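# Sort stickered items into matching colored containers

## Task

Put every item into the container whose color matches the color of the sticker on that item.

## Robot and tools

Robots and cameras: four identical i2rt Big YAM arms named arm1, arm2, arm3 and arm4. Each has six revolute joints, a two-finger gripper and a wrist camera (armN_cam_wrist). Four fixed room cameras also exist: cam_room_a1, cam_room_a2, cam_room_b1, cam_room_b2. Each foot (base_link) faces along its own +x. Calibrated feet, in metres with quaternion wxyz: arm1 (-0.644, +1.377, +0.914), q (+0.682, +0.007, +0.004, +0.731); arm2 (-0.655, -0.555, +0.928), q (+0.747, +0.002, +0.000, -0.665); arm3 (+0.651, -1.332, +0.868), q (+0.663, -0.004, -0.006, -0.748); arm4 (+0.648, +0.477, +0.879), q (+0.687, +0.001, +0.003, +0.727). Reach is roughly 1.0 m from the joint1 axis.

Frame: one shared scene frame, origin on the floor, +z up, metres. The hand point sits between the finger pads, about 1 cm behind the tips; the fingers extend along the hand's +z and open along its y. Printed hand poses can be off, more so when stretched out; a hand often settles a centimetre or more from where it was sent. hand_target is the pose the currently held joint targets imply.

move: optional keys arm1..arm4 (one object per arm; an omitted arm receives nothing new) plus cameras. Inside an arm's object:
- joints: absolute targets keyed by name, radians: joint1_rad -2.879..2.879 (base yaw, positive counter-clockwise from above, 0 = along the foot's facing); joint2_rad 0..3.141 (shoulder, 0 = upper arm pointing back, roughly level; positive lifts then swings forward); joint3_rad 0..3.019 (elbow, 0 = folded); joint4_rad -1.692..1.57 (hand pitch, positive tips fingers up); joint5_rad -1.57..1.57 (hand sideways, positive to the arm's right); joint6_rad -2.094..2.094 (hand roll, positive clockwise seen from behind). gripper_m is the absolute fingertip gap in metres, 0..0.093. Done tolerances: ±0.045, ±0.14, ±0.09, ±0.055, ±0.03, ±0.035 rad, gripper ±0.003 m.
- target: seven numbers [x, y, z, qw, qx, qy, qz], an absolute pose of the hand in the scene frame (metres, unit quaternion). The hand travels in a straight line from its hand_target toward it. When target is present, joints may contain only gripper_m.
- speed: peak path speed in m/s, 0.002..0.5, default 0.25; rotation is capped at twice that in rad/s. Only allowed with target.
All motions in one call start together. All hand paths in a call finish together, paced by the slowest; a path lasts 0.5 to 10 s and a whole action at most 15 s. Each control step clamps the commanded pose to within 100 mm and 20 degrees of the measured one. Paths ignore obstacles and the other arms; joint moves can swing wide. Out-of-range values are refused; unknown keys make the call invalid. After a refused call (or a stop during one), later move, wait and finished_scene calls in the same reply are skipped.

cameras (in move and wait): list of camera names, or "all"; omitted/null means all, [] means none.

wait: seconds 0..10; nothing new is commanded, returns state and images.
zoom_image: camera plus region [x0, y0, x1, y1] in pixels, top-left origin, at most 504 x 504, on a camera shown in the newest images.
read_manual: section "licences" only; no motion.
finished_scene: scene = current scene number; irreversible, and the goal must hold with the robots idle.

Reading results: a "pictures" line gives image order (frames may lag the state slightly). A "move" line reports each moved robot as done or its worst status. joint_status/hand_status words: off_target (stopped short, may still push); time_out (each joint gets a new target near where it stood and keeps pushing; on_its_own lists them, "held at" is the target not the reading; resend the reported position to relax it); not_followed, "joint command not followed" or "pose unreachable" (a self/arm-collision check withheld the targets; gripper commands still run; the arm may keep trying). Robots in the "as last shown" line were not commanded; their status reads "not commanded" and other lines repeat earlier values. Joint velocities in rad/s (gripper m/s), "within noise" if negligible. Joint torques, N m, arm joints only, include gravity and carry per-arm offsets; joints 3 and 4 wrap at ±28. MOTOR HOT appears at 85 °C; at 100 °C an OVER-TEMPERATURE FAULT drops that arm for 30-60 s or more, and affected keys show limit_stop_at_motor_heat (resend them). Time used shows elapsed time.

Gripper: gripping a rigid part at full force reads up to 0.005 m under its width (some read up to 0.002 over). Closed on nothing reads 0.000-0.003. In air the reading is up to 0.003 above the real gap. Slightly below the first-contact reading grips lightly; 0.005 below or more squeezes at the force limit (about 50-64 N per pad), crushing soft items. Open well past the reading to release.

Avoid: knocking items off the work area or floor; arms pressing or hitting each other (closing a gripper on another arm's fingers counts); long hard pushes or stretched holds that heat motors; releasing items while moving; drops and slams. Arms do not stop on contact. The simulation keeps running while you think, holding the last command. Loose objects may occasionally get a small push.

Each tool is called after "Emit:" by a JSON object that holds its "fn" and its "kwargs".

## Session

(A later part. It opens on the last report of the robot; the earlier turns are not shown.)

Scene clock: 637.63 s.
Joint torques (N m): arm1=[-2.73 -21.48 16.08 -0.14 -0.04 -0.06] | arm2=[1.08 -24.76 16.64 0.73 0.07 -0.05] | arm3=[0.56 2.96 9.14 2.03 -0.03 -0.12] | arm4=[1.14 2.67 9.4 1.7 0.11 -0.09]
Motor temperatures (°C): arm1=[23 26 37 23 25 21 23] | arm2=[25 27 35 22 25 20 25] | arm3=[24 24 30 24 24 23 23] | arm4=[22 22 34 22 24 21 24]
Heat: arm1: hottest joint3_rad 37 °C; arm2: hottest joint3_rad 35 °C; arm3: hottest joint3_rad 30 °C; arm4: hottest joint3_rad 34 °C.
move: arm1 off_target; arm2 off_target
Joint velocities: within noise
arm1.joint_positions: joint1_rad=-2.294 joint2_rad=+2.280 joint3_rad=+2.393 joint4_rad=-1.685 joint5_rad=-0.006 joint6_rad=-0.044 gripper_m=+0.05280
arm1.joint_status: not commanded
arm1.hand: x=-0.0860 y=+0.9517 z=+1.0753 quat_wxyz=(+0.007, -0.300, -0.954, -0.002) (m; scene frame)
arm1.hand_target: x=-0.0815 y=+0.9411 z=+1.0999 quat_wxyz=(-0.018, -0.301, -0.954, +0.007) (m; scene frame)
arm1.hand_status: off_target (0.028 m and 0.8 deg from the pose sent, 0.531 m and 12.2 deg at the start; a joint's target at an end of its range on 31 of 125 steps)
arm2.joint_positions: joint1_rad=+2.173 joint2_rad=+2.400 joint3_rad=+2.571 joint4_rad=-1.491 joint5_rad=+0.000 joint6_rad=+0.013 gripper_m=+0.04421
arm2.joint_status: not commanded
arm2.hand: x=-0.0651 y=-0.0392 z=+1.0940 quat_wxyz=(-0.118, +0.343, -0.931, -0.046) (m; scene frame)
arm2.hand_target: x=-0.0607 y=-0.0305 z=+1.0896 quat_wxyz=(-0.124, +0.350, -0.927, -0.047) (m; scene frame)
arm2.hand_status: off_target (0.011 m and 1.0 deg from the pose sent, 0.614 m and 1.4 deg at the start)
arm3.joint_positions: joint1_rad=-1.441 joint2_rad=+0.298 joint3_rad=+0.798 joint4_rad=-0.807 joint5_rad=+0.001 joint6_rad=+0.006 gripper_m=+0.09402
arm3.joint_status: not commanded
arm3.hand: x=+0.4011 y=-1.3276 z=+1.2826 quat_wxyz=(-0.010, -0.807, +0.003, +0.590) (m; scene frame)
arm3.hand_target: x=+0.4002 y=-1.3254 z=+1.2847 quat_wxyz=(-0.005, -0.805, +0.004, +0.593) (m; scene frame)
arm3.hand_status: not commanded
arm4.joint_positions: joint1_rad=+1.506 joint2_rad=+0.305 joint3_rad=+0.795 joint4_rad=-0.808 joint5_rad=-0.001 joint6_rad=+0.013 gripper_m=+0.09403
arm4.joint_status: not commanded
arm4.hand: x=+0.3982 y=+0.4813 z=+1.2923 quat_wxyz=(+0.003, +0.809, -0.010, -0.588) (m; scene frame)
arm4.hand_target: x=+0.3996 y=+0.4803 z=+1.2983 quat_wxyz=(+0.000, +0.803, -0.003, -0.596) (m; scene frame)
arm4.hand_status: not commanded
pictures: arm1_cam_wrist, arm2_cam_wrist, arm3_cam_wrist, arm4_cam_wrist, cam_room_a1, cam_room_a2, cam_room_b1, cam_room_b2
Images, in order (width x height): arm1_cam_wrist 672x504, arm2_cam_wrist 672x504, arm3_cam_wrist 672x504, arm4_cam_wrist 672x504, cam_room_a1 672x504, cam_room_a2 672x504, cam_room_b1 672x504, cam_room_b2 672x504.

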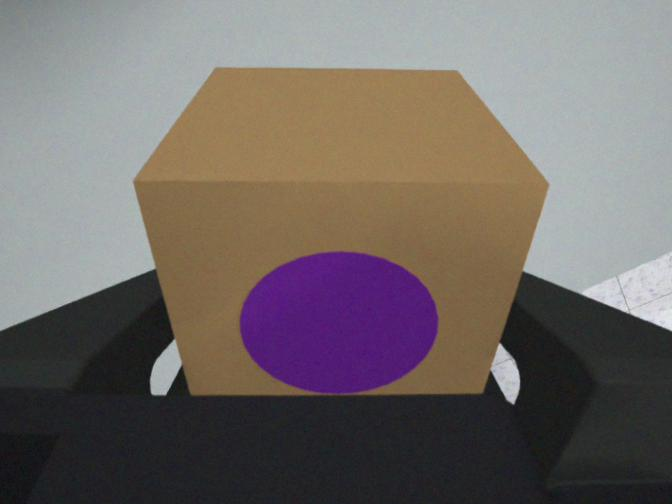

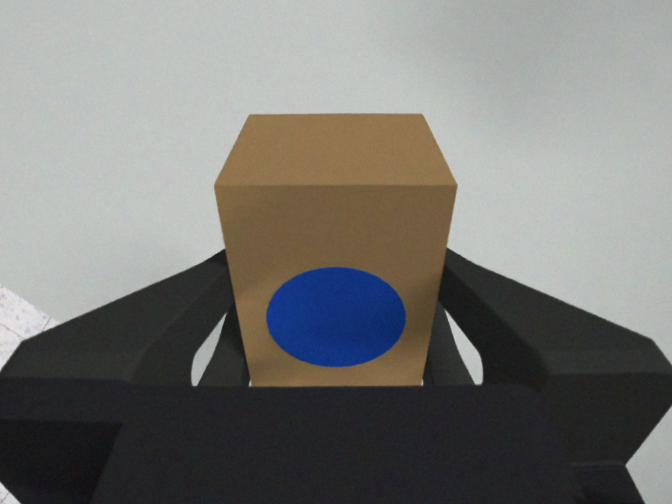

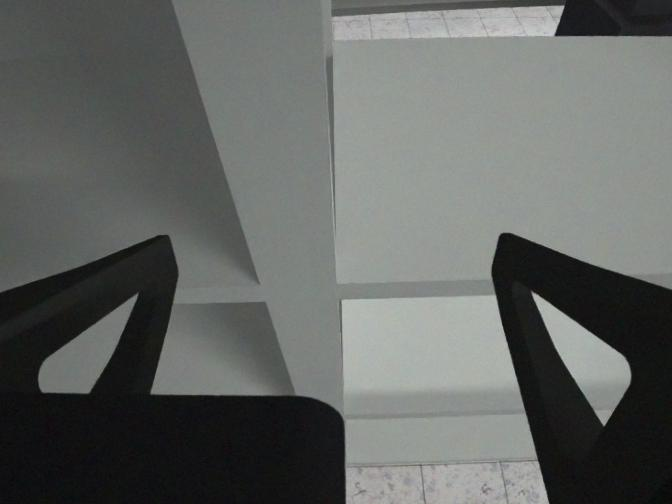

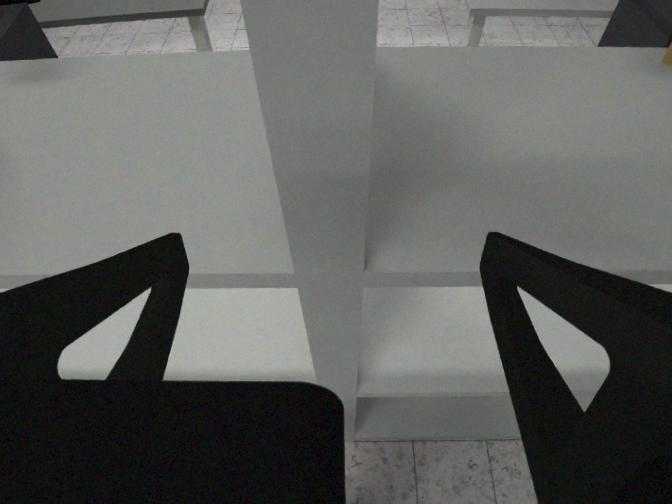

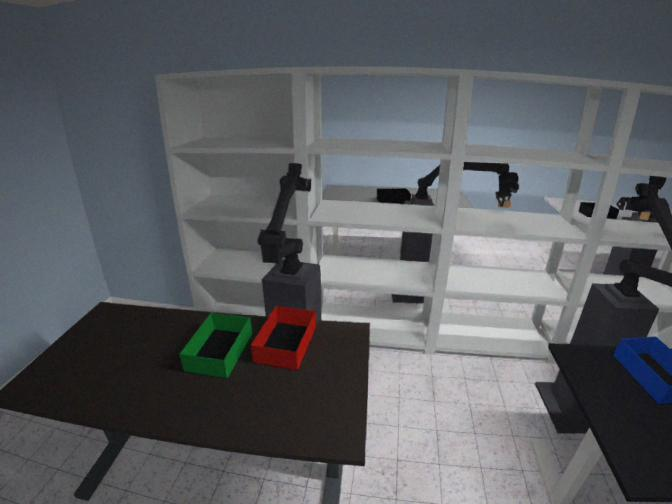

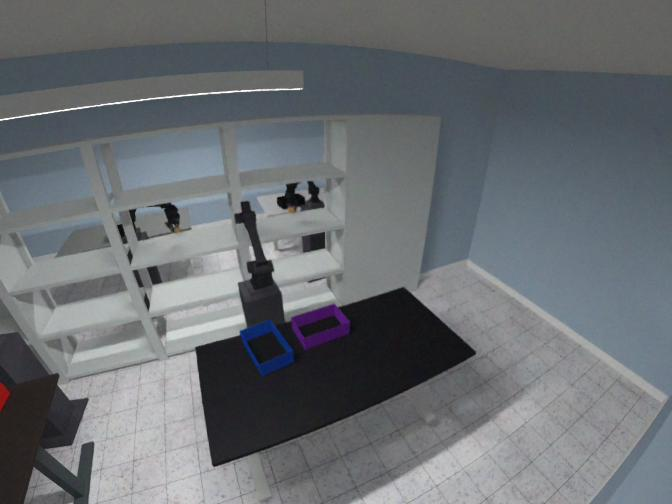

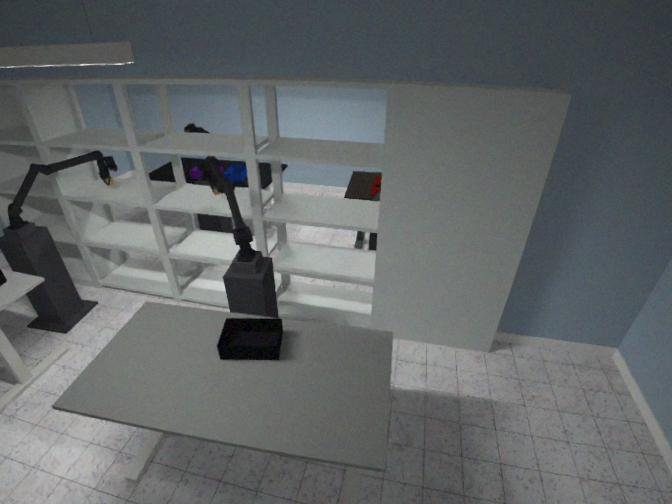

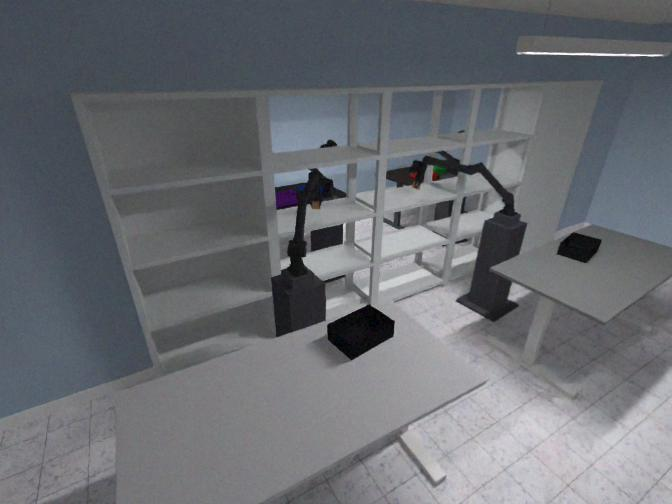

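Emit:
{"fn": "move", "kwargs": {"arm1": {"target": [-0.08, 0.935, 1.072, 0, 0.3007, 0.9537, 0], "speed": 0.1}, "arm2": {"target": [-0.06, -0.03, 1.055, 0.1221, -0.3504, 0.9274, 0.0461], "speed": 0.1}, "cameras": ["arm1_cam_wrist", "arm2_cam_wrist"]}}

Emit:
{"fn": "zoom_image", "kwargs": {"camera": "arm1_cam_wrist", "region": [100, 0, 604, 378]}}

Emit:
{"fn": "zoom_image", "kwargs": {"camera": "arm2_cam_wrist", "region": [100, 0, 604, 378]}}

Scene clock: 644.93 s.
Joint torques (N m): arm1=[-2.43 -21.07 15.69 -0.03 -0.05 -0.03] | arm2=[0.97 -27.34 10.96 1.92 0.06 -0.04] | arm3=[0.62 3.08 9.16 2 -0.04 -0.11] | arm4=[1.08 2.02 9.29 1.62 0.11 -0.09]
Motor temperatures (°C): arm1=[23 27 38 23 24 21 23] | arm2=[25 27 37 22 25 20 25] | arm3=[24 24 30 24 24 23 23] | arm4=[22 22 34 22 24 21 24]
Heat: arm1: hottest joint3_rad 38 °C; arm2: hottest joint3_rad 37 °C; arm3: hottest joint3_rad 30 °C; arm4: hottest joint3_rad 34 °C.
move: arm1 off_target; arm2 off_target
Joint velocities: within noise
arm1.joint_positions: joint1_rad=-2.297 joint2_rad=+2.321 joint3_rad=+2.405 joint4_rad=-1.685 joint5_rad=-0.006 joint6_rad=-0.049 gripper_m=+0.05280
arm1.joint_status: not commanded
arm1.hand: x=-0.0847 y=+0.9477 z=+1.0517 quat_wxyz=(+0.021, -0.299, -0.954, -0.007) (m; scene frame)
arm1.hand_target: x=-0.0810 y=+0.9358 z=+1.0719 quat_wxyz=(-0.001, -0.301, -0.954, +0.001) (m; scene frame)
arm1.hand_status: off_target (0.024 m and 2.5 deg from the pose sent, 0.018 m and 0.9 deg at the start; a joint's target at an end of its range on 19 of 32 steps)
arm2.joint_positions: joint1_rad=+2.173 joint2_rad=+2.400 joint3_rad=+2.506 joint4_rad=-1.411 joint5_rad=+0.000 joint6_rad=+0.013 gripper_m=+0.04421
arm2.joint_status: not commanded
arm2.hand: x=-0.0598 y=-0.0346 z=+1.0703 quat_wxyz=(-0.125, +0.343, -0.930, -0.049) (m; scene frame)
arm2.hand_target: x=-0.0603 y=-0.0302 z=+1.0549 quat_wxyz=(-0.122, +0.350, -0.928, -0.046) (m; scene frame)
arm2.hand_status: off_target (0.016 m and 1.1 deg from the pose sent, 0.041 m and 1.0 deg at the start)
arm3, arm4: as last shown
pictures: arm1_cam_wrist, arm2_cam_wrist
Images, in order (width x height): arm1_cam_wrist 672x504, arm2_cam_wrist 672x504.

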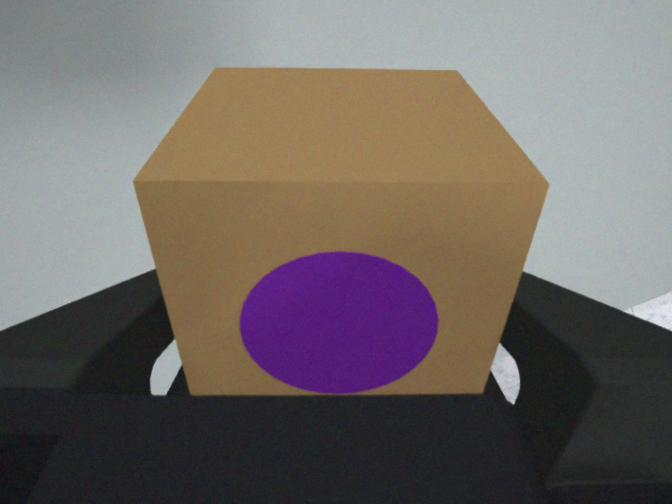

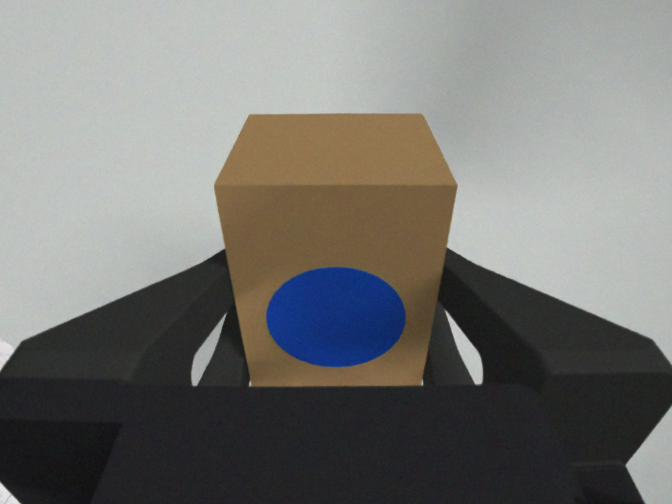

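Scaled by 1.000.

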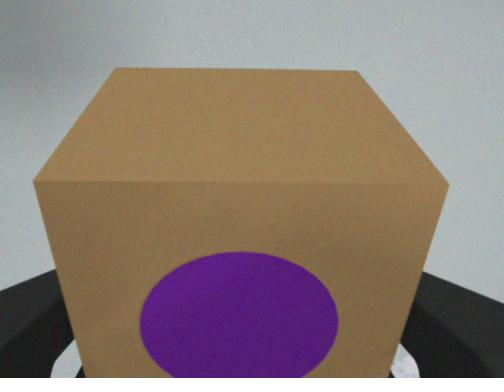

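Scaled by 1.000.

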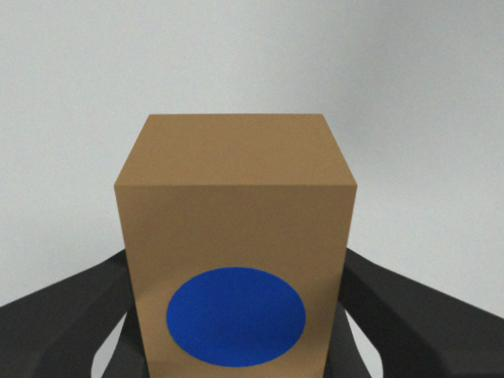

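Emit:
{"fn": "move", "kwargs": {"arm1": {"target": [-0.08, 0.932, 1.050, 0, 0.3007, 0.9537, 0], "speed": 0.08}, "arm2": {"target": [-0.06, -0.03, 1.035, 0.1221, -0.3504, 0.9274, 0.0461], "speed": 0.08}, "cameras": ["arm1_cam_wrist", "arm2_cam_wrist"]}}

Scene clock: 650.63 s.
Joint torques (N m): arm1=[-2.67 -21.25 11.84 0.91 -0.07 -0.03] | arm2=[1.08 -27.63 10.56 1.95 0.06 -0.05] | arm3=[0.56 2.96 9.13 2.03 -0.03 -0.11] | arm4=[1.26 2.2 9.13 1.62 0.13 -0.08]
Motor temperatures (°C): arm1=[22 28 39 23 24 21 23] | arm2=[25 27 36 22 25 20 25] | arm3=[24 24 30 24 24 23 23] | arm4=[22 22 34 22 24 21 24]
Heat: arm1: hottest joint3_rad 39 °C; arm2: hottest joint3_rad 36 °C; arm3: hottest joint3_rad 30 °C; arm4: hottest joint3_rad 34 °C.
move: arm1 done; arm2 off_target
Joint velocities: within noise
arm1.joint_positions: joint1_rad=-2.300 joint2_rad=+2.321 joint3_rad=+2.405 joint4_rad=-1.659 joint5_rad=-0.006 joint6_rad=-0.052 gripper_m=+0.05280
arm1.joint_status: not commanded
arm1.hand: x=-0.0811 y=+0.9422 z=+1.0516 quat_wxyz=(+0.009, -0.299, -0.954, -0.002) (m; scene frame)
arm1.hand_target: x=-0.0803 y=+0.9321 z=+1.0500 quat_wxyz=(+0.000, -0.301, -0.954, +0.000) (m; scene frame)
arm1.hand_status: done (0.010 m and 1.1 deg from the pose sent, 0.016 m and 2.5 deg at the start)
arm2.joint_positions: joint1_rad=+2.173 joint2_rad=+2.400 joint3_rad=+2.449 joint4_rad=-1.354 joint5_rad=+0.000 joint6_rad=+0.013 gripper_m=+0.04421
arm2.joint_status: not commanded
arm2.hand: x=-0.0586 y=-0.0335 z=+1.0484 quat_wxyz=(-0.125, +0.343, -0.930, -0.049) (m; scene frame)
arm2.hand_target: x=-0.0602 y=-0.0301 z=+1.0350 quat_wxyz=(-0.122, +0.350, -0.928, -0.046) (m; scene frame)
arm2.hand_status: off_target (0.014 m and 1.0 deg from the pose sent, 0.036 m and 1.1 deg at the start)
arm3, arm4: as last shown
pictures: arm1_cam_wrist, arm2_cam_wrist
Images, in order (width x height): arm1_cam_wrist 672x504, arm2_cam_wrist 672x504.

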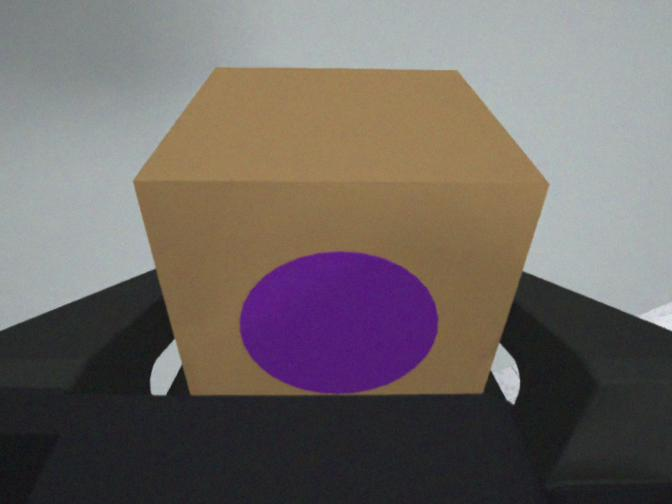

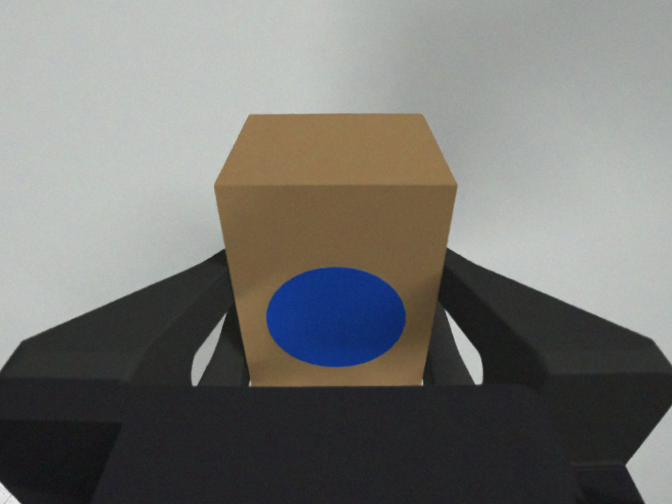

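Emit:
{"fn": "move", "kwargs": {"arm1": {"target": [-0.08, 0.932, 1.028, 0, 0.3007, 0.9537, 0], "speed": 0.08}, "arm2": {"target": [-0.06, -0.03, 1.018, 0.1221, -0.3504, 0.9274, 0.0461], "speed": 0.08}, "cameras": ["arm1_cam_wrist", "arm2_cam_wrist"]}}

Scene clock: 654.83 s.
Joint torques (N m): arm1=[-3.14 -21.13 10.84 0.85 -0.03 -0.02] | arm2=[1.08 -27.52 10.48 1.94 0.06 -0.04] | arm3=[0.5 2.96 9.13 2.03 -0.03 -0.12] | arm4=[1.14 2.73 9.21 1.69 0.11 -0.06]
Motor temperatures (°C): arm1=[22 28 39 23 24 21 23] | arm2=[25 27 36 22 25 20 25] | arm3=[24 24 30 24 24 23 23] | arm4=[22 22 34 22 24 21 24]
Heat: arm1: hottest joint3_rad 39 °C; arm2: hottest joint3_rad 36 °C; arm3: hottest joint3_rad 30 °C; arm4: hottest joint3_rad 34 °C.
move: arm1 done; arm2 off_target
Joint velocities: within noise
arm1.joint_positions: joint1_rad=-2.300 joint2_rad=+2.321 joint3_rad=+2.351 joint4_rad=-1.599 joint5_rad=-0.006 joint6_rad=-0.053 gripper_m=+0.05280
arm1.joint_status: not commanded
arm1.hand: x=-0.0793 y=+0.9406 z=+1.0307 quat_wxyz=(+0.006, -0.299, -0.954, -0.001) (m; scene frame)
arm1.hand_target: x=-0.0802 y=+0.9320 z=+1.0281 quat_wxyz=(+0.000, -0.301, -0.954, +0.000) (m; scene frame)
arm1.hand_status: done (0.009 m and 0.7 deg from the pose sent, 0.026 m and 1.1 deg at the start)
arm2.joint_positions: joint1_rad=+2.173 joint2_rad=+2.400 joint3_rad=+2.404 joint4_rad=-1.309 joint5_rad=+0.000 joint6_rad=+0.013 gripper_m=+0.04421
arm2.joint_status: not commanded
arm2.hand: x=-0.0582 y=-0.0331 z=+1.0314 quat_wxyz=(-0.125, +0.343, -0.930, -0.049) (m; scene frame)
arm2.hand_target: x=-0.0602 y=-0.0301 z=+1.0179 quat_wxyz=(-0.122, +0.351, -0.927, -0.046) (m; scene frame)
arm2.hand_status: off_target (0.014 m and 1.0 deg from the pose sent, 0.031 m and 1.0 deg at the start)
arm3, arm4: as last shown
pictures: arm1_cam_wrist, arm2_cam_wrist
Images, in order (width x height): arm1_cam_wrist 672x504, arm2_cam_wrist 672x504.

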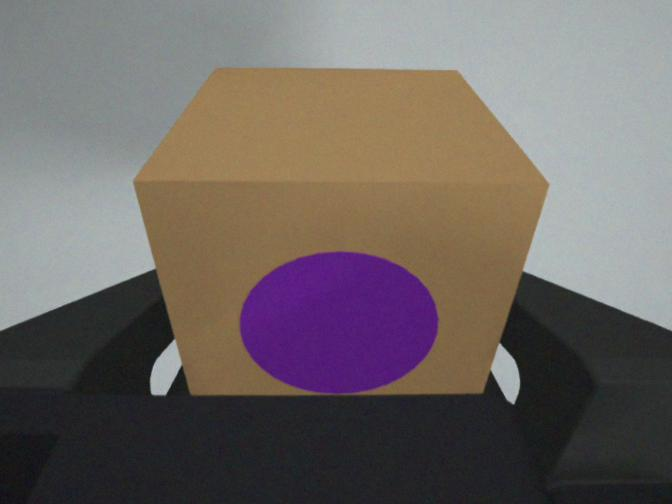

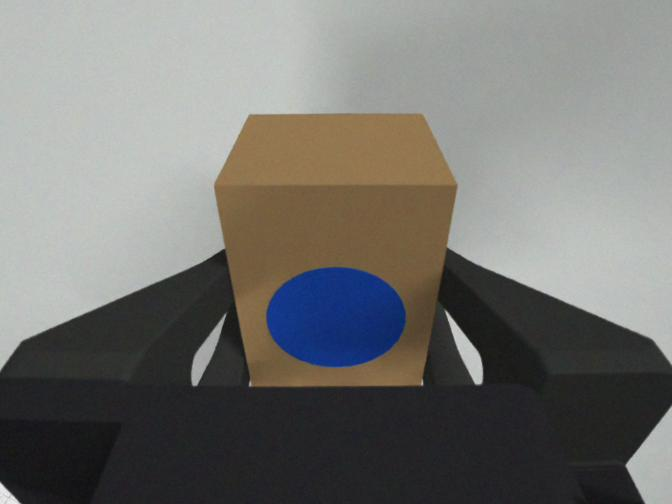

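Emit:
{"fn": "move", "kwargs": {"arm1": {"target": [-0.08, 0.932, 1.013, 0, 0.3007, 0.9537, 0], "speed": 0.06}, "arm2": {"target": [-0.06, -0.03, 1.004, 0.1221, -0.3504, 0.9274, 0.0461], "speed": 0.06}, "cameras": ["arm1_cam_wrist", "arm2_cam_wrist"]}}

Scene clock: 658.63 s.
Joint torques (N m): arm1=[-3.14 -21.01 10.71 0.91 -0.05 -0.04] | arm2=[1.14 -27.63 9.95 1.94 0.05 -0.05] | arm3=[0.62 3.02 9.13 2.06 -0.03 -0.11] | arm4=[1.26 2.2 9.26 1.74 0.12 -0.11]
Motor temperatures (°C): arm1=[22 28 38 23 24 21 23] | arm2=[25 27 35 22 25 20 25] | arm3=[24 24 30 24 24 23 23] | arm4=[22 22 34 22 24 21 24]
Heat: arm1: hottest joint3_rad 38 °C; arm2: hottest joint3_rad 35 °C; arm3: hottest joint3_rad 30 °C; arm4: hottest joint3_rad 34 °C.
move: arm1 done; arm2 off_target
Joint velocities: within noise
arm1.joint_positions: joint1_rad=-2.300 joint2_rad=+2.321 joint3_rad=+2.314 joint4_rad=-1.560 joint5_rad=-0.006 joint6_rad=-0.053 gripper_m=+0.05280
arm1.joint_status: not commanded
arm1.hand: x=-0.0790 y=+0.9403 z=+1.0166 quat_wxyz=(+0.005, -0.299, -0.954, -0.001) (m; scene frame)
arm1.hand_target: x=-0.0802 y=+0.9320 z=+1.0132 quat_wxyz=(+0.000, -0.301, -0.954, +0.000) (m; scene frame)
arm1.hand_status: done (0.009 m and 0.6 deg from the pose sent, 0.020 m and 0.7 deg at the start)
arm2.joint_positions: joint1_rad=+2.173 joint2_rad=+2.400 joint3_rad=+2.378 joint4_rad=-1.274 joint5_rad=+0.000 joint6_rad=+0.013 gripper_m=+0.04421
arm2.joint_status: not commanded
arm2.hand: x=-0.0566 y=-0.0317 z=+1.0221 quat_wxyz=(-0.129, +0.342, -0.929, -0.050) (m; scene frame)
arm2.hand_target: x=-0.0603 y=-0.0302 z=+1.0040 quat_wxyz=(-0.122, +0.350, -0.928, -0.046) (m; scene frame)
arm2.hand_status: off_target (0.019 m and 1.3 deg from the pose sent, 0.028 m and 1.0 deg at the start)
arm3, arm4: as last shown
pictures: arm1_cam_wrist, arm2_cam_wrist
Images, in order (width x height): arm1_cam_wrist 672x504, arm2_cam_wrist 672x504.

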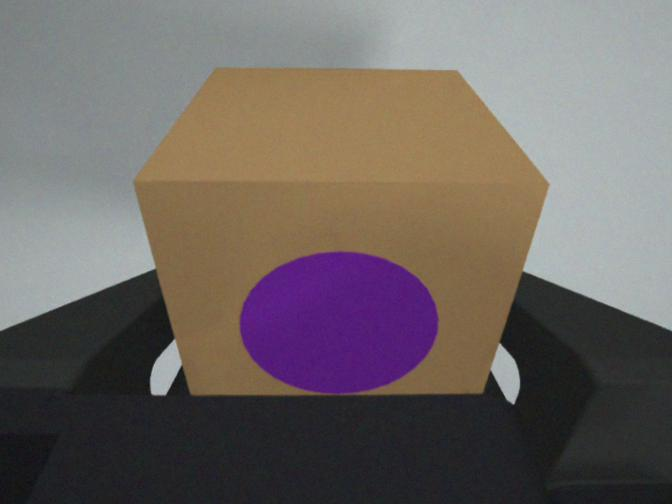

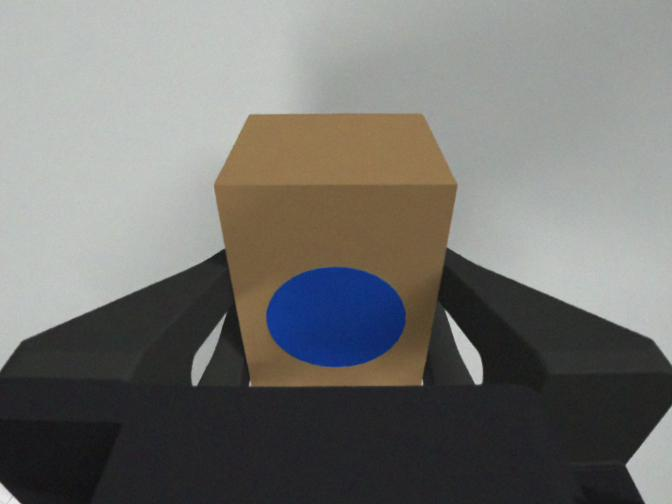

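Emit:
{"fn": "move", "kwargs": {"arm1": {"target": [-0.08, 0.932, 1.000, 0, 0.3007, 0.9537, 0], "speed": 0.06}, "arm2": {"target": [-0.06, -0.03, 0.992, 0.1221, -0.3504, 0.9274, 0.0461], "speed": 0.06}, "cameras": ["arm1_cam_wrist", "arm2_cam_wrist"]}}

Scene clock: 665.20 s.
Joint torques (N m): arm1=[-2.61 -20.78 10.65 0.85 -0.01 -0.08] | arm2=[1.08 -26.7 9.02 2.24 0.05 -0.05] | arm3=[0.67 3.14 9.14 2.04 -0.05 -0.11] | arm4=[1.14 2.84 9.25 1.78 0.11 -0.09]
Motor temperatures (°C): arm1=[22 29 38 23 24 21 23] | arm2=[25 27 35 22 24 20 25] | arm3=[24 24 30 24 24 23 23] | arm4=[22 22 34 22 24 21 24]
Heat: arm1: hottest joint3_rad 38 °C; arm2: hottest joint3_rad 35 °C; arm3: hottest joint3_rad 30 °C; arm4: hottest joint3_rad 34 °C.
move: arm1 done; arm2 off_target
Joint velocities: within noise
arm1.joint_positions: joint1_rad=-2.300 joint2_rad=+2.321 joint3_rad=+2.284 joint4_rad=-1.527 joint5_rad=-0.006 joint6_rad=-0.053 gripper_m=+0.05280
arm1.joint_status: not commanded
arm1.hand: x=-0.0790 y=+0.9401 z=+1.0051 quat_wxyz=(+0.004, -0.299, -0.954, -0.001) (m; scene frame)
arm1.hand_target: x=-0.0802 y=+0.9320 z=+1.0001 quat_wxyz=(+0.000, -0.301, -0.954, +0.000) (m; scene frame)
arm1.hand_status: done (0.010 m and 0.5 deg from the pose sent, 0.018 m and 0.6 deg at the start)
arm2.joint_positions: joint1_rad=+2.173 joint2_rad=+2.393 joint3_rad=+2.361 joint4_rad=-1.252 joint5_rad=+0.000 joint6_rad=+0.013 gripper_m=+0.04421
arm2.joint_status: not commanded
arm2.hand: x=-0.0556 y=-0.0308 z=+1.0211 quat_wxyz=(-0.135, +0.342, -0.928, -0.052) (m; scene frame)
arm2.hand_target: x=-0.0606 y=-0.0305 z=+0.9925 quat_wxyz=(-0.122, +0.351, -0.927, -0.046) (m; scene frame)
arm2.hand_status: off_target (0.029 m and 1.9 deg from the pose sent, 0.031 m and 1.4 deg at the start)
arm3, arm4: as last shown
pictures: arm1_cam_wrist, arm2_cam_wrist
Images, in order (width x height): arm1_cam_wrist 672x504, arm2_cam_wrist 672x504.

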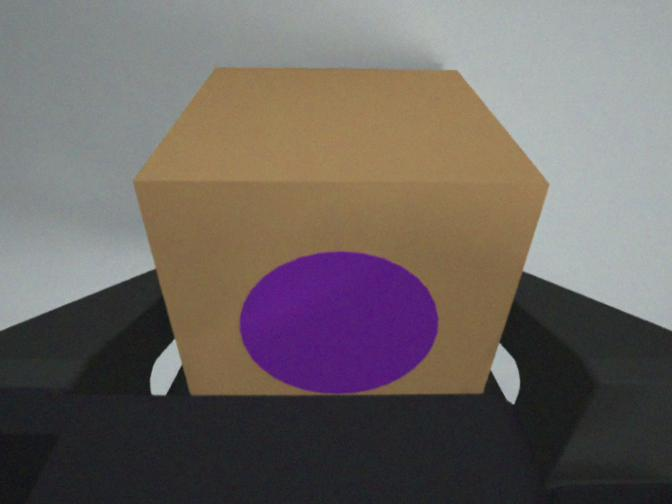

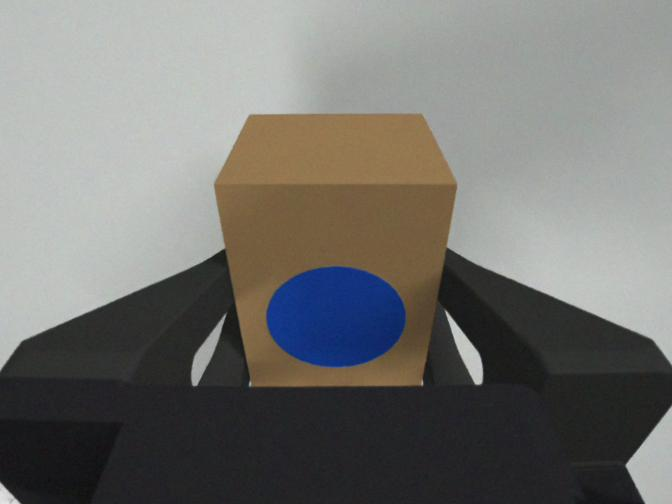

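Emit:
{"fn": "move", "kwargs": {"arm1": {"target": [-0.08, 0.932, 0.988, 0, 0.3007, 0.9537, 0], "speed": 0.06}, "arm2": {"target": [-0.06, -0.03, 1.004, 0.1221, -0.3504, 0.9274, 0.0461], "joints": {"gripper_m": 0.0455}, "speed": 0.06}, "cameras": ["arm1_cam_wrist", "arm2_cam_wrist"]}}

Scene clock: 677.73 s.
Joint torques (N m): arm1=[-2.73 -20.48 9.43 1.36 -0.03 -0.03] | arm2=[1.08 -26.87 11.33 1.01 0.05 -0.05] | arm3=[0.56 2.9 9.16 2.04 -0.04 -0.11] | arm4=[1.55 2.49 9.31 1.69 0.1 -0.09]
Motor temperatures (°C): arm1=[22 29 37 23 23 21 23] | arm2=[24 28 34 22 24 20 25] | arm3=[24 24 30 24 24 23 23] | arm4=[22 22 34 22 24 21 24]
Heat: arm1: hottest joint3_rad 37 °C; arm2: hottest joint3_rad 34 °C; arm3: hottest joint3_rad 30 °C; arm4: hottest joint3_rad 34 °C.
move: arm1 off_target; arm2 off_target
Joint velocities: within noise
arm1.joint_positions: joint1_rad=-2.300 joint2_rad=+2.321 joint3_rad=+2.273 joint4_rad=-1.510 joint5_rad=-0.006 joint6_rad=-0.053 gripper_m=+0.05280
arm1.joint_status: not commanded
arm1.hand: x=-0.0776 y=+0.9391 z=+1.0011 quat_wxyz=(+0.000, -0.299, -0.954, +0.001) (m; scene frame)
arm1.hand_target: x=-0.0802 y=+0.9323 z=+0.9882 quat_wxyz=(+0.000, -0.301, -0.954, +0.000) (m; scene frame)
arm1.hand_status: off_target (0.015 m and 0.2 deg from the pose sent, 0.019 m and 0.5 deg at the start)
arm2.joint_positions: joint1_rad=+2.173 joint2_rad=+2.393 joint3_rad=+2.361 joint4_rad=-1.250 joint5_rad=+0.000 joint6_rad=+0.013 gripper_m=+0.04556
arm2.joint_status: all done
arm2.hand: x=-0.0553 y=-0.0306 z=+1.0211 quat_wxyz=(-0.136, +0.342, -0.928, -0.053) (m; scene frame)
arm2.hand_target: x=-0.0602 y=-0.0302 z=+1.0040 quat_wxyz=(-0.122, +0.351, -0.927, -0.046) (m; scene frame)
arm2.hand_status: off_target (0.018 m and 2.0 deg from the pose sent, 0.018 m and 1.9 deg at the start)
arm3, arm4: as last shown
pictures: arm1_cam_wrist, arm2_cam_wrist
Images, in order (width x height): arm1_cam_wrist 672x504, arm2_cam_wrist 672x504.

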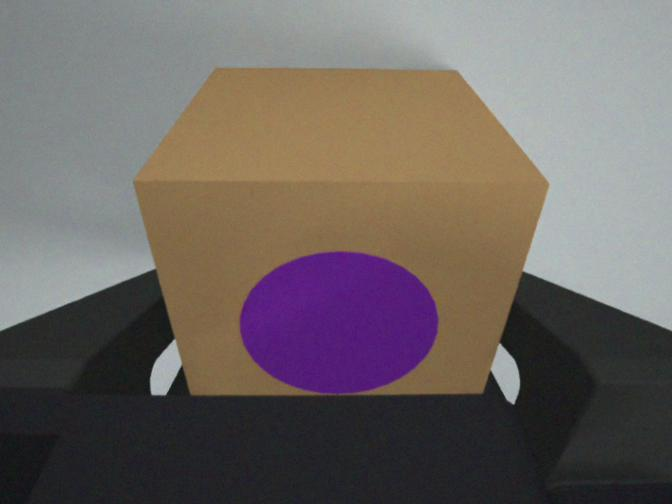

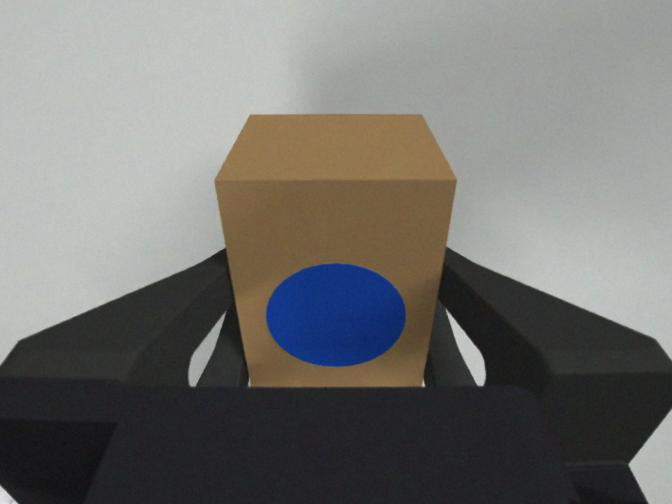

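Emit:
{"fn": "move", "kwargs": {"arm1": {"joints": {"gripper_m": 0.062}}, "arm2": {"joints": {"gripper_m": 0.0465}}, "cameras": ["arm1_cam_wrist", "arm2_cam_wrist"]}}

Scene clock: 684.67 s.
Joint torques (N m): arm1=[-2.73 -20.13 9.59 0.95 0 0.01] | arm2=[1.08 -26.75 11.36 1.02 0.06 -0.05] | arm3=[0.5 2.9 9.16 2.02 -0.05 -0.11] | arm4=[1.14 2.49 9.32 1.78 0.12 -0.07]
Motor temperatures (°C): arm1=[22 30 36 23 23 21 23] | arm2=[24 28 34 22 24 20 25] | arm3=[24 24 30 24 24 23 23] | arm4=[22 22 34 22 24 21 24]
Heat: arm1: hottest joint3_rad 36 °C; arm2: hottest joint3_rad 34 °C; arm3: hottest joint3_rad 30 °C; arm4: hottest joint3_rad 34 °C.
move: arm1 done; arm2 done
Joint velocities: within noise
arm1.joint_positions: joint1_rad=-2.302 joint2_rad=+2.321 joint3_rad=+2.270 joint4_rad=-1.500 joint5_rad=-0.008 joint6_rad=-0.053 gripper_m=+0.06196
arm1.joint_status: all done
arm1.hand: x=-0.0769 y=+0.9375 z=+1.0000 quat_wxyz=(-0.003, -0.300, -0.954, +0.001) (m; scene frame)
arm1.hand_target: x=-0.0803 y=+0.9322 z=+0.9882 quat_wxyz=(+0.000, -0.301, -0.954, +0.000) (m; scene frame)
arm1.hand_status: not commanded
arm2.joint_positions: joint1_rad=+2.173 joint2_rad=+2.393 joint3_rad=+2.361 joint4_rad=-1.250 joint5_rad=+0.000 joint6_rad=+0.013 gripper_m=+0.04639
arm2.joint_status: all done
arm2.hand: x=-0.0553 y=-0.0306 z=+1.0211 quat_wxyz=(-0.136, +0.342, -0.928, -0.053) (m; scene frame)
arm2.hand_target: x=-0.0602 y=-0.0302 z=+1.0040 quat_wxyz=(-0.122, +0.351, -0.927, -0.046) (m; scene frame)
arm2.hand_status: not commanded
arm3, arm4: as last shown
pictures: arm1_cam_wrist, arm2_cam_wrist
Images, in order (width x height): arm1_cam_wrist 672x504, arm2_cam_wrist 672x504.

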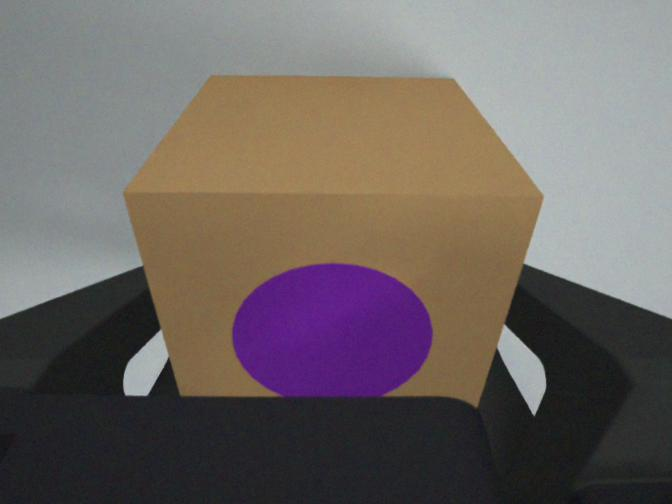

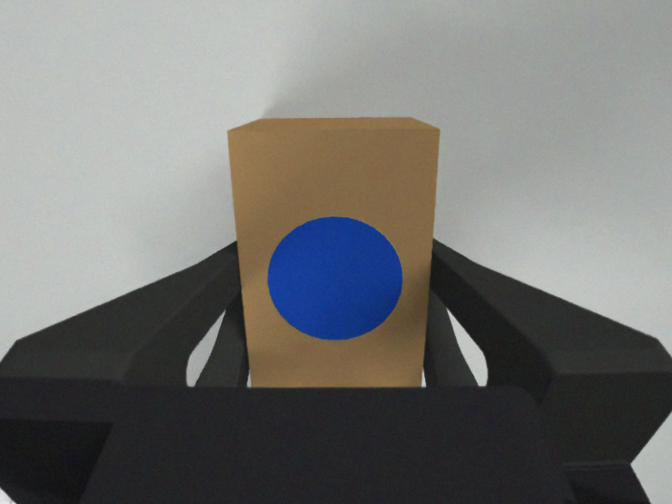

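Emit:
{"fn": "move", "kwargs": {"arm1": {"joints": {"gripper_m": 0.093}}, "arm2": {"joints": {"gripper_m": 0.093}}, "cameras": []}}

Emit:
{"fn": "move", "kwargs": {"arm1": {"target": [-0.4985, 1.2665, 1.129, 0.097, 0.316, 0.943, -0.038]}, "arm2": {"target": [-0.5168, -0.4351, 1.1525, 0.114, -0.343, 0.931, 0.044]}, "cameras": ["arm1_cam_wrist", "arm2_cam_wrist", "cam_room_a1", "cam_room_a2"]}}

Scene clock: 695.67 s.
Joint torques (N m): arm1=[-2.73 -20.95 9.61 0.73 0.02 -0.04] | arm2=[1.14 -26.87 11.34 0.98 0.06 -0.05] | arm3=[0.67 2.84 9.16 2 -0.03 -0.11] | arm4=[1.26 2.49 9.31 1.72 0.12 -0.12]
Motor temperatures (°C): arm1=[22 30 36 23 23 21 23] | arm2=[24 29 33 22 24 20 24] | arm3=[24 24 31 24 24 23 23] | arm4=[22 22 34 22 24 21 24]
Heat: arm1: hottest joint3_rad 36 °C; arm2: hottest joint3_rad 33 °C; arm3: hottest joint3_rad 31 °C; arm4: hottest joint3_rad 34 °C.
move: arm1 done; arm2 done
Joint velocities: within noise
arm1.joint_positions: joint1_rad=-2.310 joint2_rad=+2.321 joint3_rad=+2.270 joint4_rad=-1.496 joint5_rad=-0.008 joint6_rad=-0.054 gripper_m=+0.09293
arm1.joint_status: all done
arm1.hand: x=-0.0800 y=+0.9321 z=+1.0000 quat_wxyz=(-0.005, -0.303, -0.953, +0.002) (m; scene frame)
arm1.hand_target: x=-0.0803 y=+0.9321 z=+0.9882 quat_wxyz=(+0.000, -0.301, -0.954, +0.000) (m; scene frame)
arm1.hand_status: not commanded
arm2.joint_positions: joint1_rad=+2.173 joint2_rad=+2.393 joint3_rad=+2.361 joint4_rad=-1.250 joint5_rad=+0.000 joint6_rad=+0.013 gripper_m=+0.09289
arm2.joint_status: all done
arm2.hand: x=-0.0553 y=-0.0306 z=+1.0211 quat_wxyz=(-0.136, +0.342, -0.928, -0.053) (m; scene frame)
arm2.hand_target: x=-0.0602 y=-0.0302 z=+1.0040 quat_wxyz=(-0.122, +0.351, -0.927, -0.046) (m; scene frame)
arm2.hand_status: not commanded
arm3.joint_positions: joint1_rad=-1.441 joint2_rad=+0.298 joint3_rad=+0.798 joint4_rad=-0.807 joint5_rad=+0.001 joint6_rad=+0.006 gripper_m=+0.09402
arm3.joint_status: not commanded
arm3.hand: x=+0.4011 y=-1.3276 z=+1.2826 quat_wxyz=(-0.010, -0.807, +0.003, +0.590) (m; scene frame)
arm3.hand_target: x=+0.4002 y=-1.3254 z=+1.2847 quat_wxyz=(-0.005, -0.805, +0.004, +0.593) (m; scene frame)
arm3.hand_status: not commanded
arm4.joint_positions: joint1_rad=+1.506 joint2_rad=+0.305 joint3_rad=+0.795 joint4_rad=-0.808 joint5_rad=-0.001 joint6_rad=+0.013 gripper_m=+0.09403
arm4.joint_status: not commanded
arm4.hand: x=+0.3982 y=+0.4813 z=+1.2923 quat_wxyz=(+0.003, +0.809, -0.010, -0.588) (m; scene frame)
arm4.hand_target: x=+0.3996 y=+0.4803 z=+1.2983 quat_wxyz=(+0.000, +0.803, -0.003, -0.596) (m; scene frame)
arm4.hand_status: not commanded
pictures: none
No camera images: "cameras" was empty.

Scene clock: 698.77 s.
Joint torques (N m): arm1=[-0.91 3.25 10.86 0.27 0.1 0.12] | arm2=[0.44 -0.44 10.14 0.8 -0.01 0.14] | arm3=[0.62 2.9 9.14 2.02 -0.04 -0.11] | arm4=[0.97 2.55 9.28 1.74 0.12 -0.08]
Motor temperatures (°C): arm1=[22 30 36 23 23 21 23] | arm2=[24 29 34 22 24 20 24] | arm3=[24 24 31 24 24 23 23] | arm4=[22 22 34 22 24 21 24]
Heat: arm1: hottest joint3_rad 36 °C; arm2: hottest joint3_rad 34 °C; arm3: hottest joint3_rad 31 °C; arm4: hottest joint3_rad 34 °C.
move: arm1 done; arm2 off_target
Joint velocities: within noise
arm1.joint_positions: joint1_rad=-2.308 joint2_rad=+0.592 joint3_rad=+0.748 joint4_rad=-1.487 joint5_rad=-0.001 joint6_rad=-0.019 gripper_m=+0.09294
arm1.joint_status: not commanded
arm1.hand: x=-0.4984 y=+1.2642 z=+1.1301 quat_wxyz=(-0.105, -0.317, -0.942, +0.041) (m; scene frame)
arm1.hand_target: x=-0.4985 y=+1.2665 z=+1.1290 quat_wxyz=(-0.097, -0.316, -0.943, +0.038) (m; scene frame)
arm1.hand_status: done (0.003 m and 1.0 deg from the pose sent, 0.551 m and 11.5 deg at the start)
arm2.joint_positions: joint1_rad=+2.176 joint2_rad=+0.596 joint3_rad=+0.780 joint4_rad=-1.478 joint5_rad=+0.001 joint6_rad=+0.007 gripper_m=+0.09289
arm2.joint_status: not commanded
arm2.hand: x=-0.5133 y=-0.4315 z=+1.1614 quat_wxyz=(-0.130, +0.347, -0.928, -0.050) (m; scene frame)
arm2.hand_target: x=-0.5169 y=-0.4351 z=+1.1527 quat_wxyz=(-0.114, +0.343, -0.931, -0.044) (m; scene frame)
arm2.hand_status: off_target (0.010 m and 2.1 deg from the pose sent, 0.628 m and 2.7 deg at the start)
arm3, arm4: as last shown
pictures: arm1_cam_wrist, arm2_cam_wrist, cam_room_a1, cam_room_a2
Images, in order (width x height): arm1_cam_wrist 672x504, arm2_cam_wrist 672x504, cam_room_a1 672x504, cam_room_a2 672x504.

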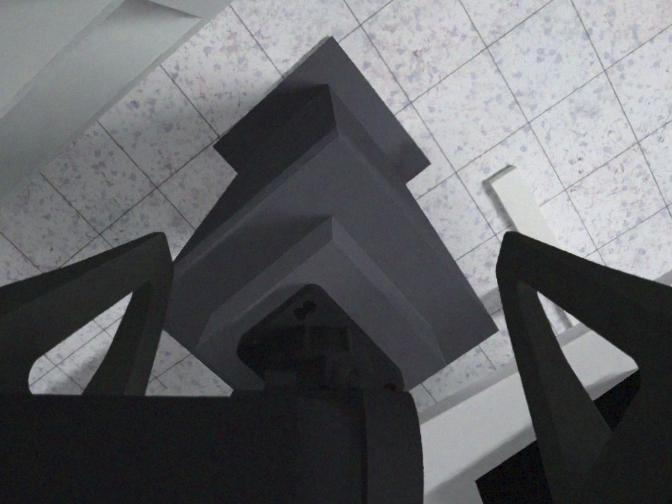

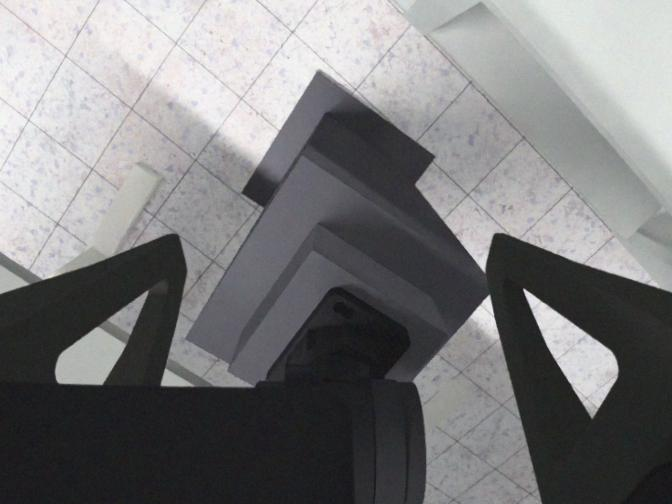

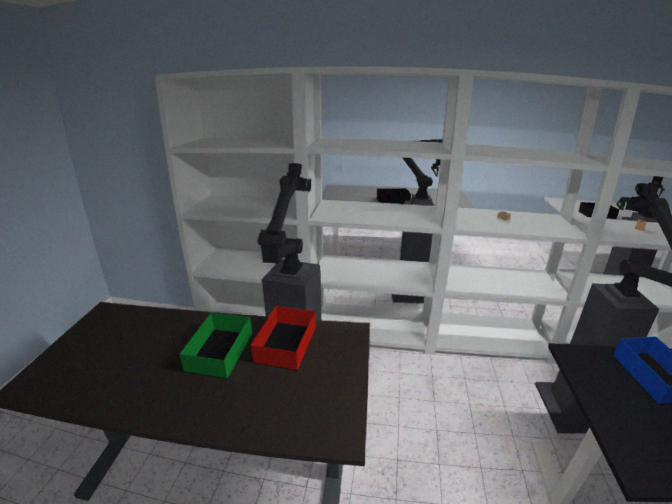

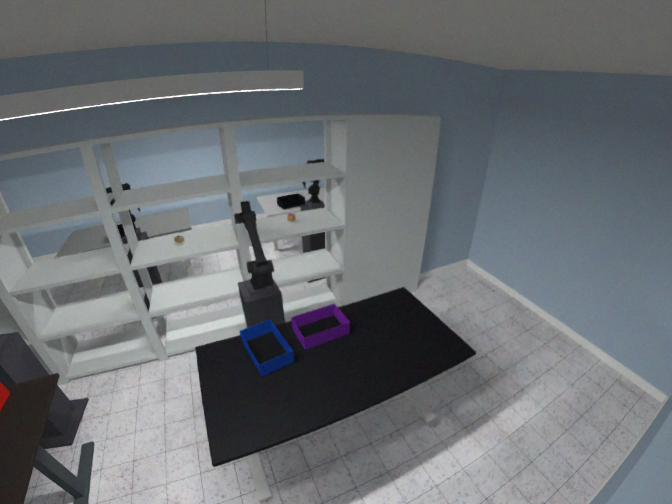

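Emit:
{"fn": "move", "kwargs": {"arm4": {"joints": {"joint1_rad": 0.946, "joint2_rad": 0.3, "joint3_rad": 0.8, "joint4_rad": -0.6, "joint5_rad": 0, "joint6_rad": 0}}, "cameras": ["arm4_cam_wrist", "cam_room_a2"]}}

Emit:
{"fn": "zoom_image", "kwargs": {"camera": "arm4_cam_wrist", "region": [200, 0, 480, 210]}}

Scene clock: 710.37 s.
Joint torques (N m): arm1=[-0.62 3.6 10.81 0.38 0.1 0.13] | arm2=[0.62 -0.32 10.07 0.81 -0.01 0.14] | arm3=[0.67 2.96 9.16 2 -0.04 -0.11] | arm4=[0.21 2.32 9.21 2.1 0.08 -0.08]
Motor temperatures (°C): arm1=[22 28 35 23 23 21 22] | arm2=[24 28 34 22 24 20 24] | arm3=[24 24 31 24 24 23 23] | arm4=[22 22 34 22 24 21 24]
Heat: arm1: hottest joint3_rad 35 °C; arm2: hottest joint3_rad 34 °C; arm3: hottest joint3_rad 31 °C; arm4: hottest joint3_rad 34 °C.
move: arm4 done
Joint velocities: within noise
arm1, arm2, arm3: as last shown
arm1.joint_positions: joint1_rad=-2.308 joint2_rad=+0.592 joint3_rad=+0.748 joint4_rad=-1.487 joint5_rad=-0.001 joint6_rad=-0.018 gripper_m=+0.09294
arm4.joint_positions: joint1_rad=+0.950 joint2_rad=+0.305 joint3_rad=+0.795 joint4_rad=-0.619 joint5_rad=-0.001 joint6_rad=+0.012 gripper_m=+0.09403
arm4.joint_status: all done
arm4.hand: x=+0.4289 y=+0.6192 z=+1.3368 quat_wxyz=(-0.178, +0.719, -0.215, -0.636) (m; scene frame)
arm4.hand_target: x=+0.4311 y=+0.6193 z=+1.3455 quat_wxyz=(-0.186, +0.711, -0.209, -0.645) (m; scene frame)
arm4.hand_status: not commanded
pictures: arm4_cam_wrist, cam_room_a2
Images, in order (width x height): arm4_cam_wrist 672x504, cam_room_a2 672x504.

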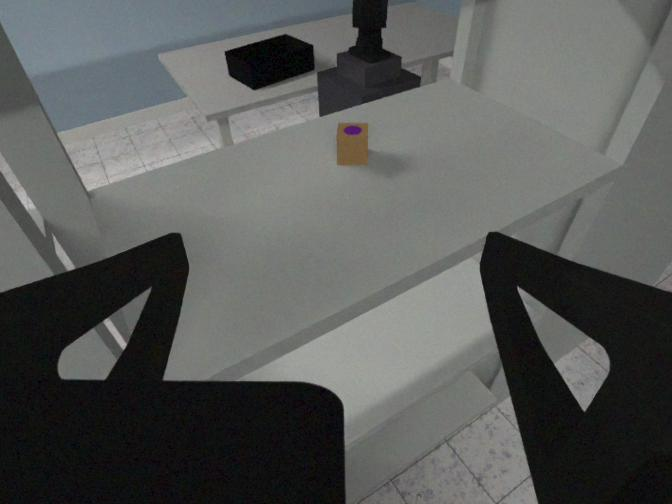

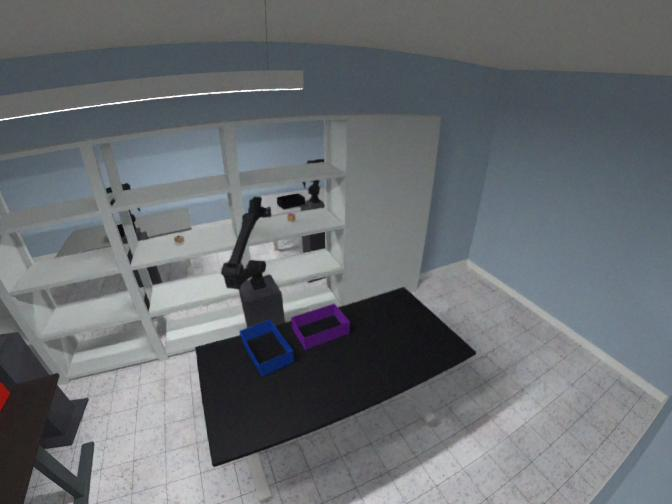

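Scaled by 1.800.

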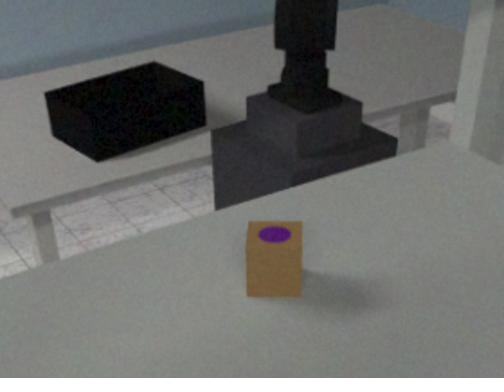

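Emit:
{"fn": "move", "kwargs": {"arm4": {"target": [-0.012, 0.9075, 1.11, 0.0854, -0.9144, 0.2709, 0.2883], "speed": 0.2}, "cameras": ["arm4_cam_wrist", "cam_room_a2"]}}

Scene clock: 744.57 s.
Joint torques (N m): arm1=[-0.26 3.19 10.73 0.38 0.09 0.13] | arm2=[0.73 -0.38 10.1 0.8 0 0.14] | arm3=[0.62 3.08 9.14 2.02 -0.04 -0.11] | arm4=[0.21 -23.3 13.16 0.5 0.18 -0.1]
Motor temperatures (°C): arm1=[21 26 35 23 23 21 22] | arm2=[24 27 34 22 24 20 24] | arm3=[24 24 31 24 24 23 23] | arm4=[22 22 35 22 24 21 24]
Heat: arm1: hottest joint3_rad 35 °C; arm2: hottest joint3_rad 34 °C; arm3: hottest joint3_rad 31 °C; arm4: hottest joint3_rad 35 °C.
move: arm4 off_target
Joint velocities: within noise
arm1, arm2, arm3: as last shown
arm4.joint_positions: joint1_rad=+0.949 joint2_rad=+2.053 joint3_rad=+2.024 joint4_rad=-0.952 joint5_rad=+0.002 joint6_rad=+0.012 gripper_m=+0.09403
arm4.joint_status: not commanded
arm4.hand: x=-0.0062 y=+0.8943 z=+1.1003 quat_wxyz=(-0.078, +0.917, -0.273, -0.281) (m; scene frame)
arm4.hand_target: x=-0.0113 y=+0.9069 z=+1.1101 quat_wxyz=(-0.086, +0.914, -0.271, -0.289) (m; scene frame)
arm4.hand_status: off_target (0.017 m and 1.2 deg from the pose sent, 0.574 m and 47.7 deg at the start)
pictures: arm4_cam_wrist, cam_room_a2
Images, in order (width x height): arm4_cam_wrist 672x504, cam_room_a2 672x504.

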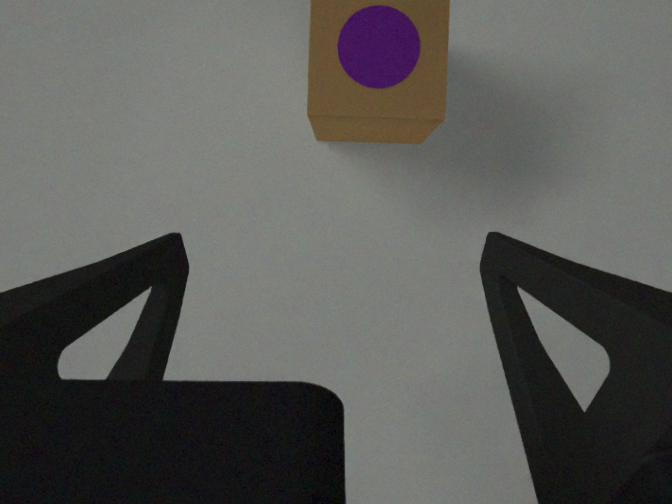

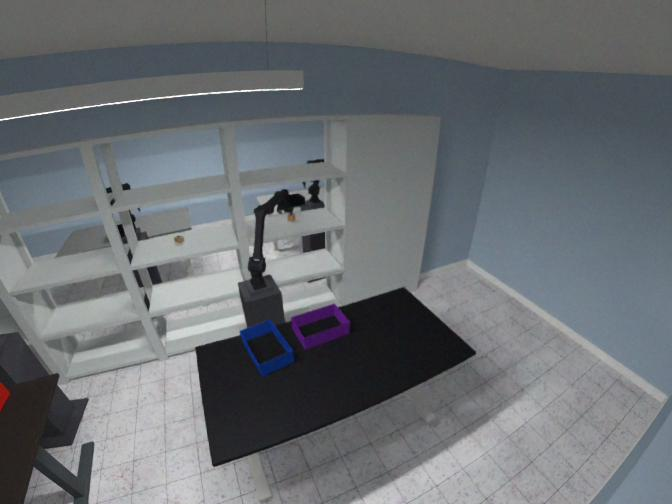

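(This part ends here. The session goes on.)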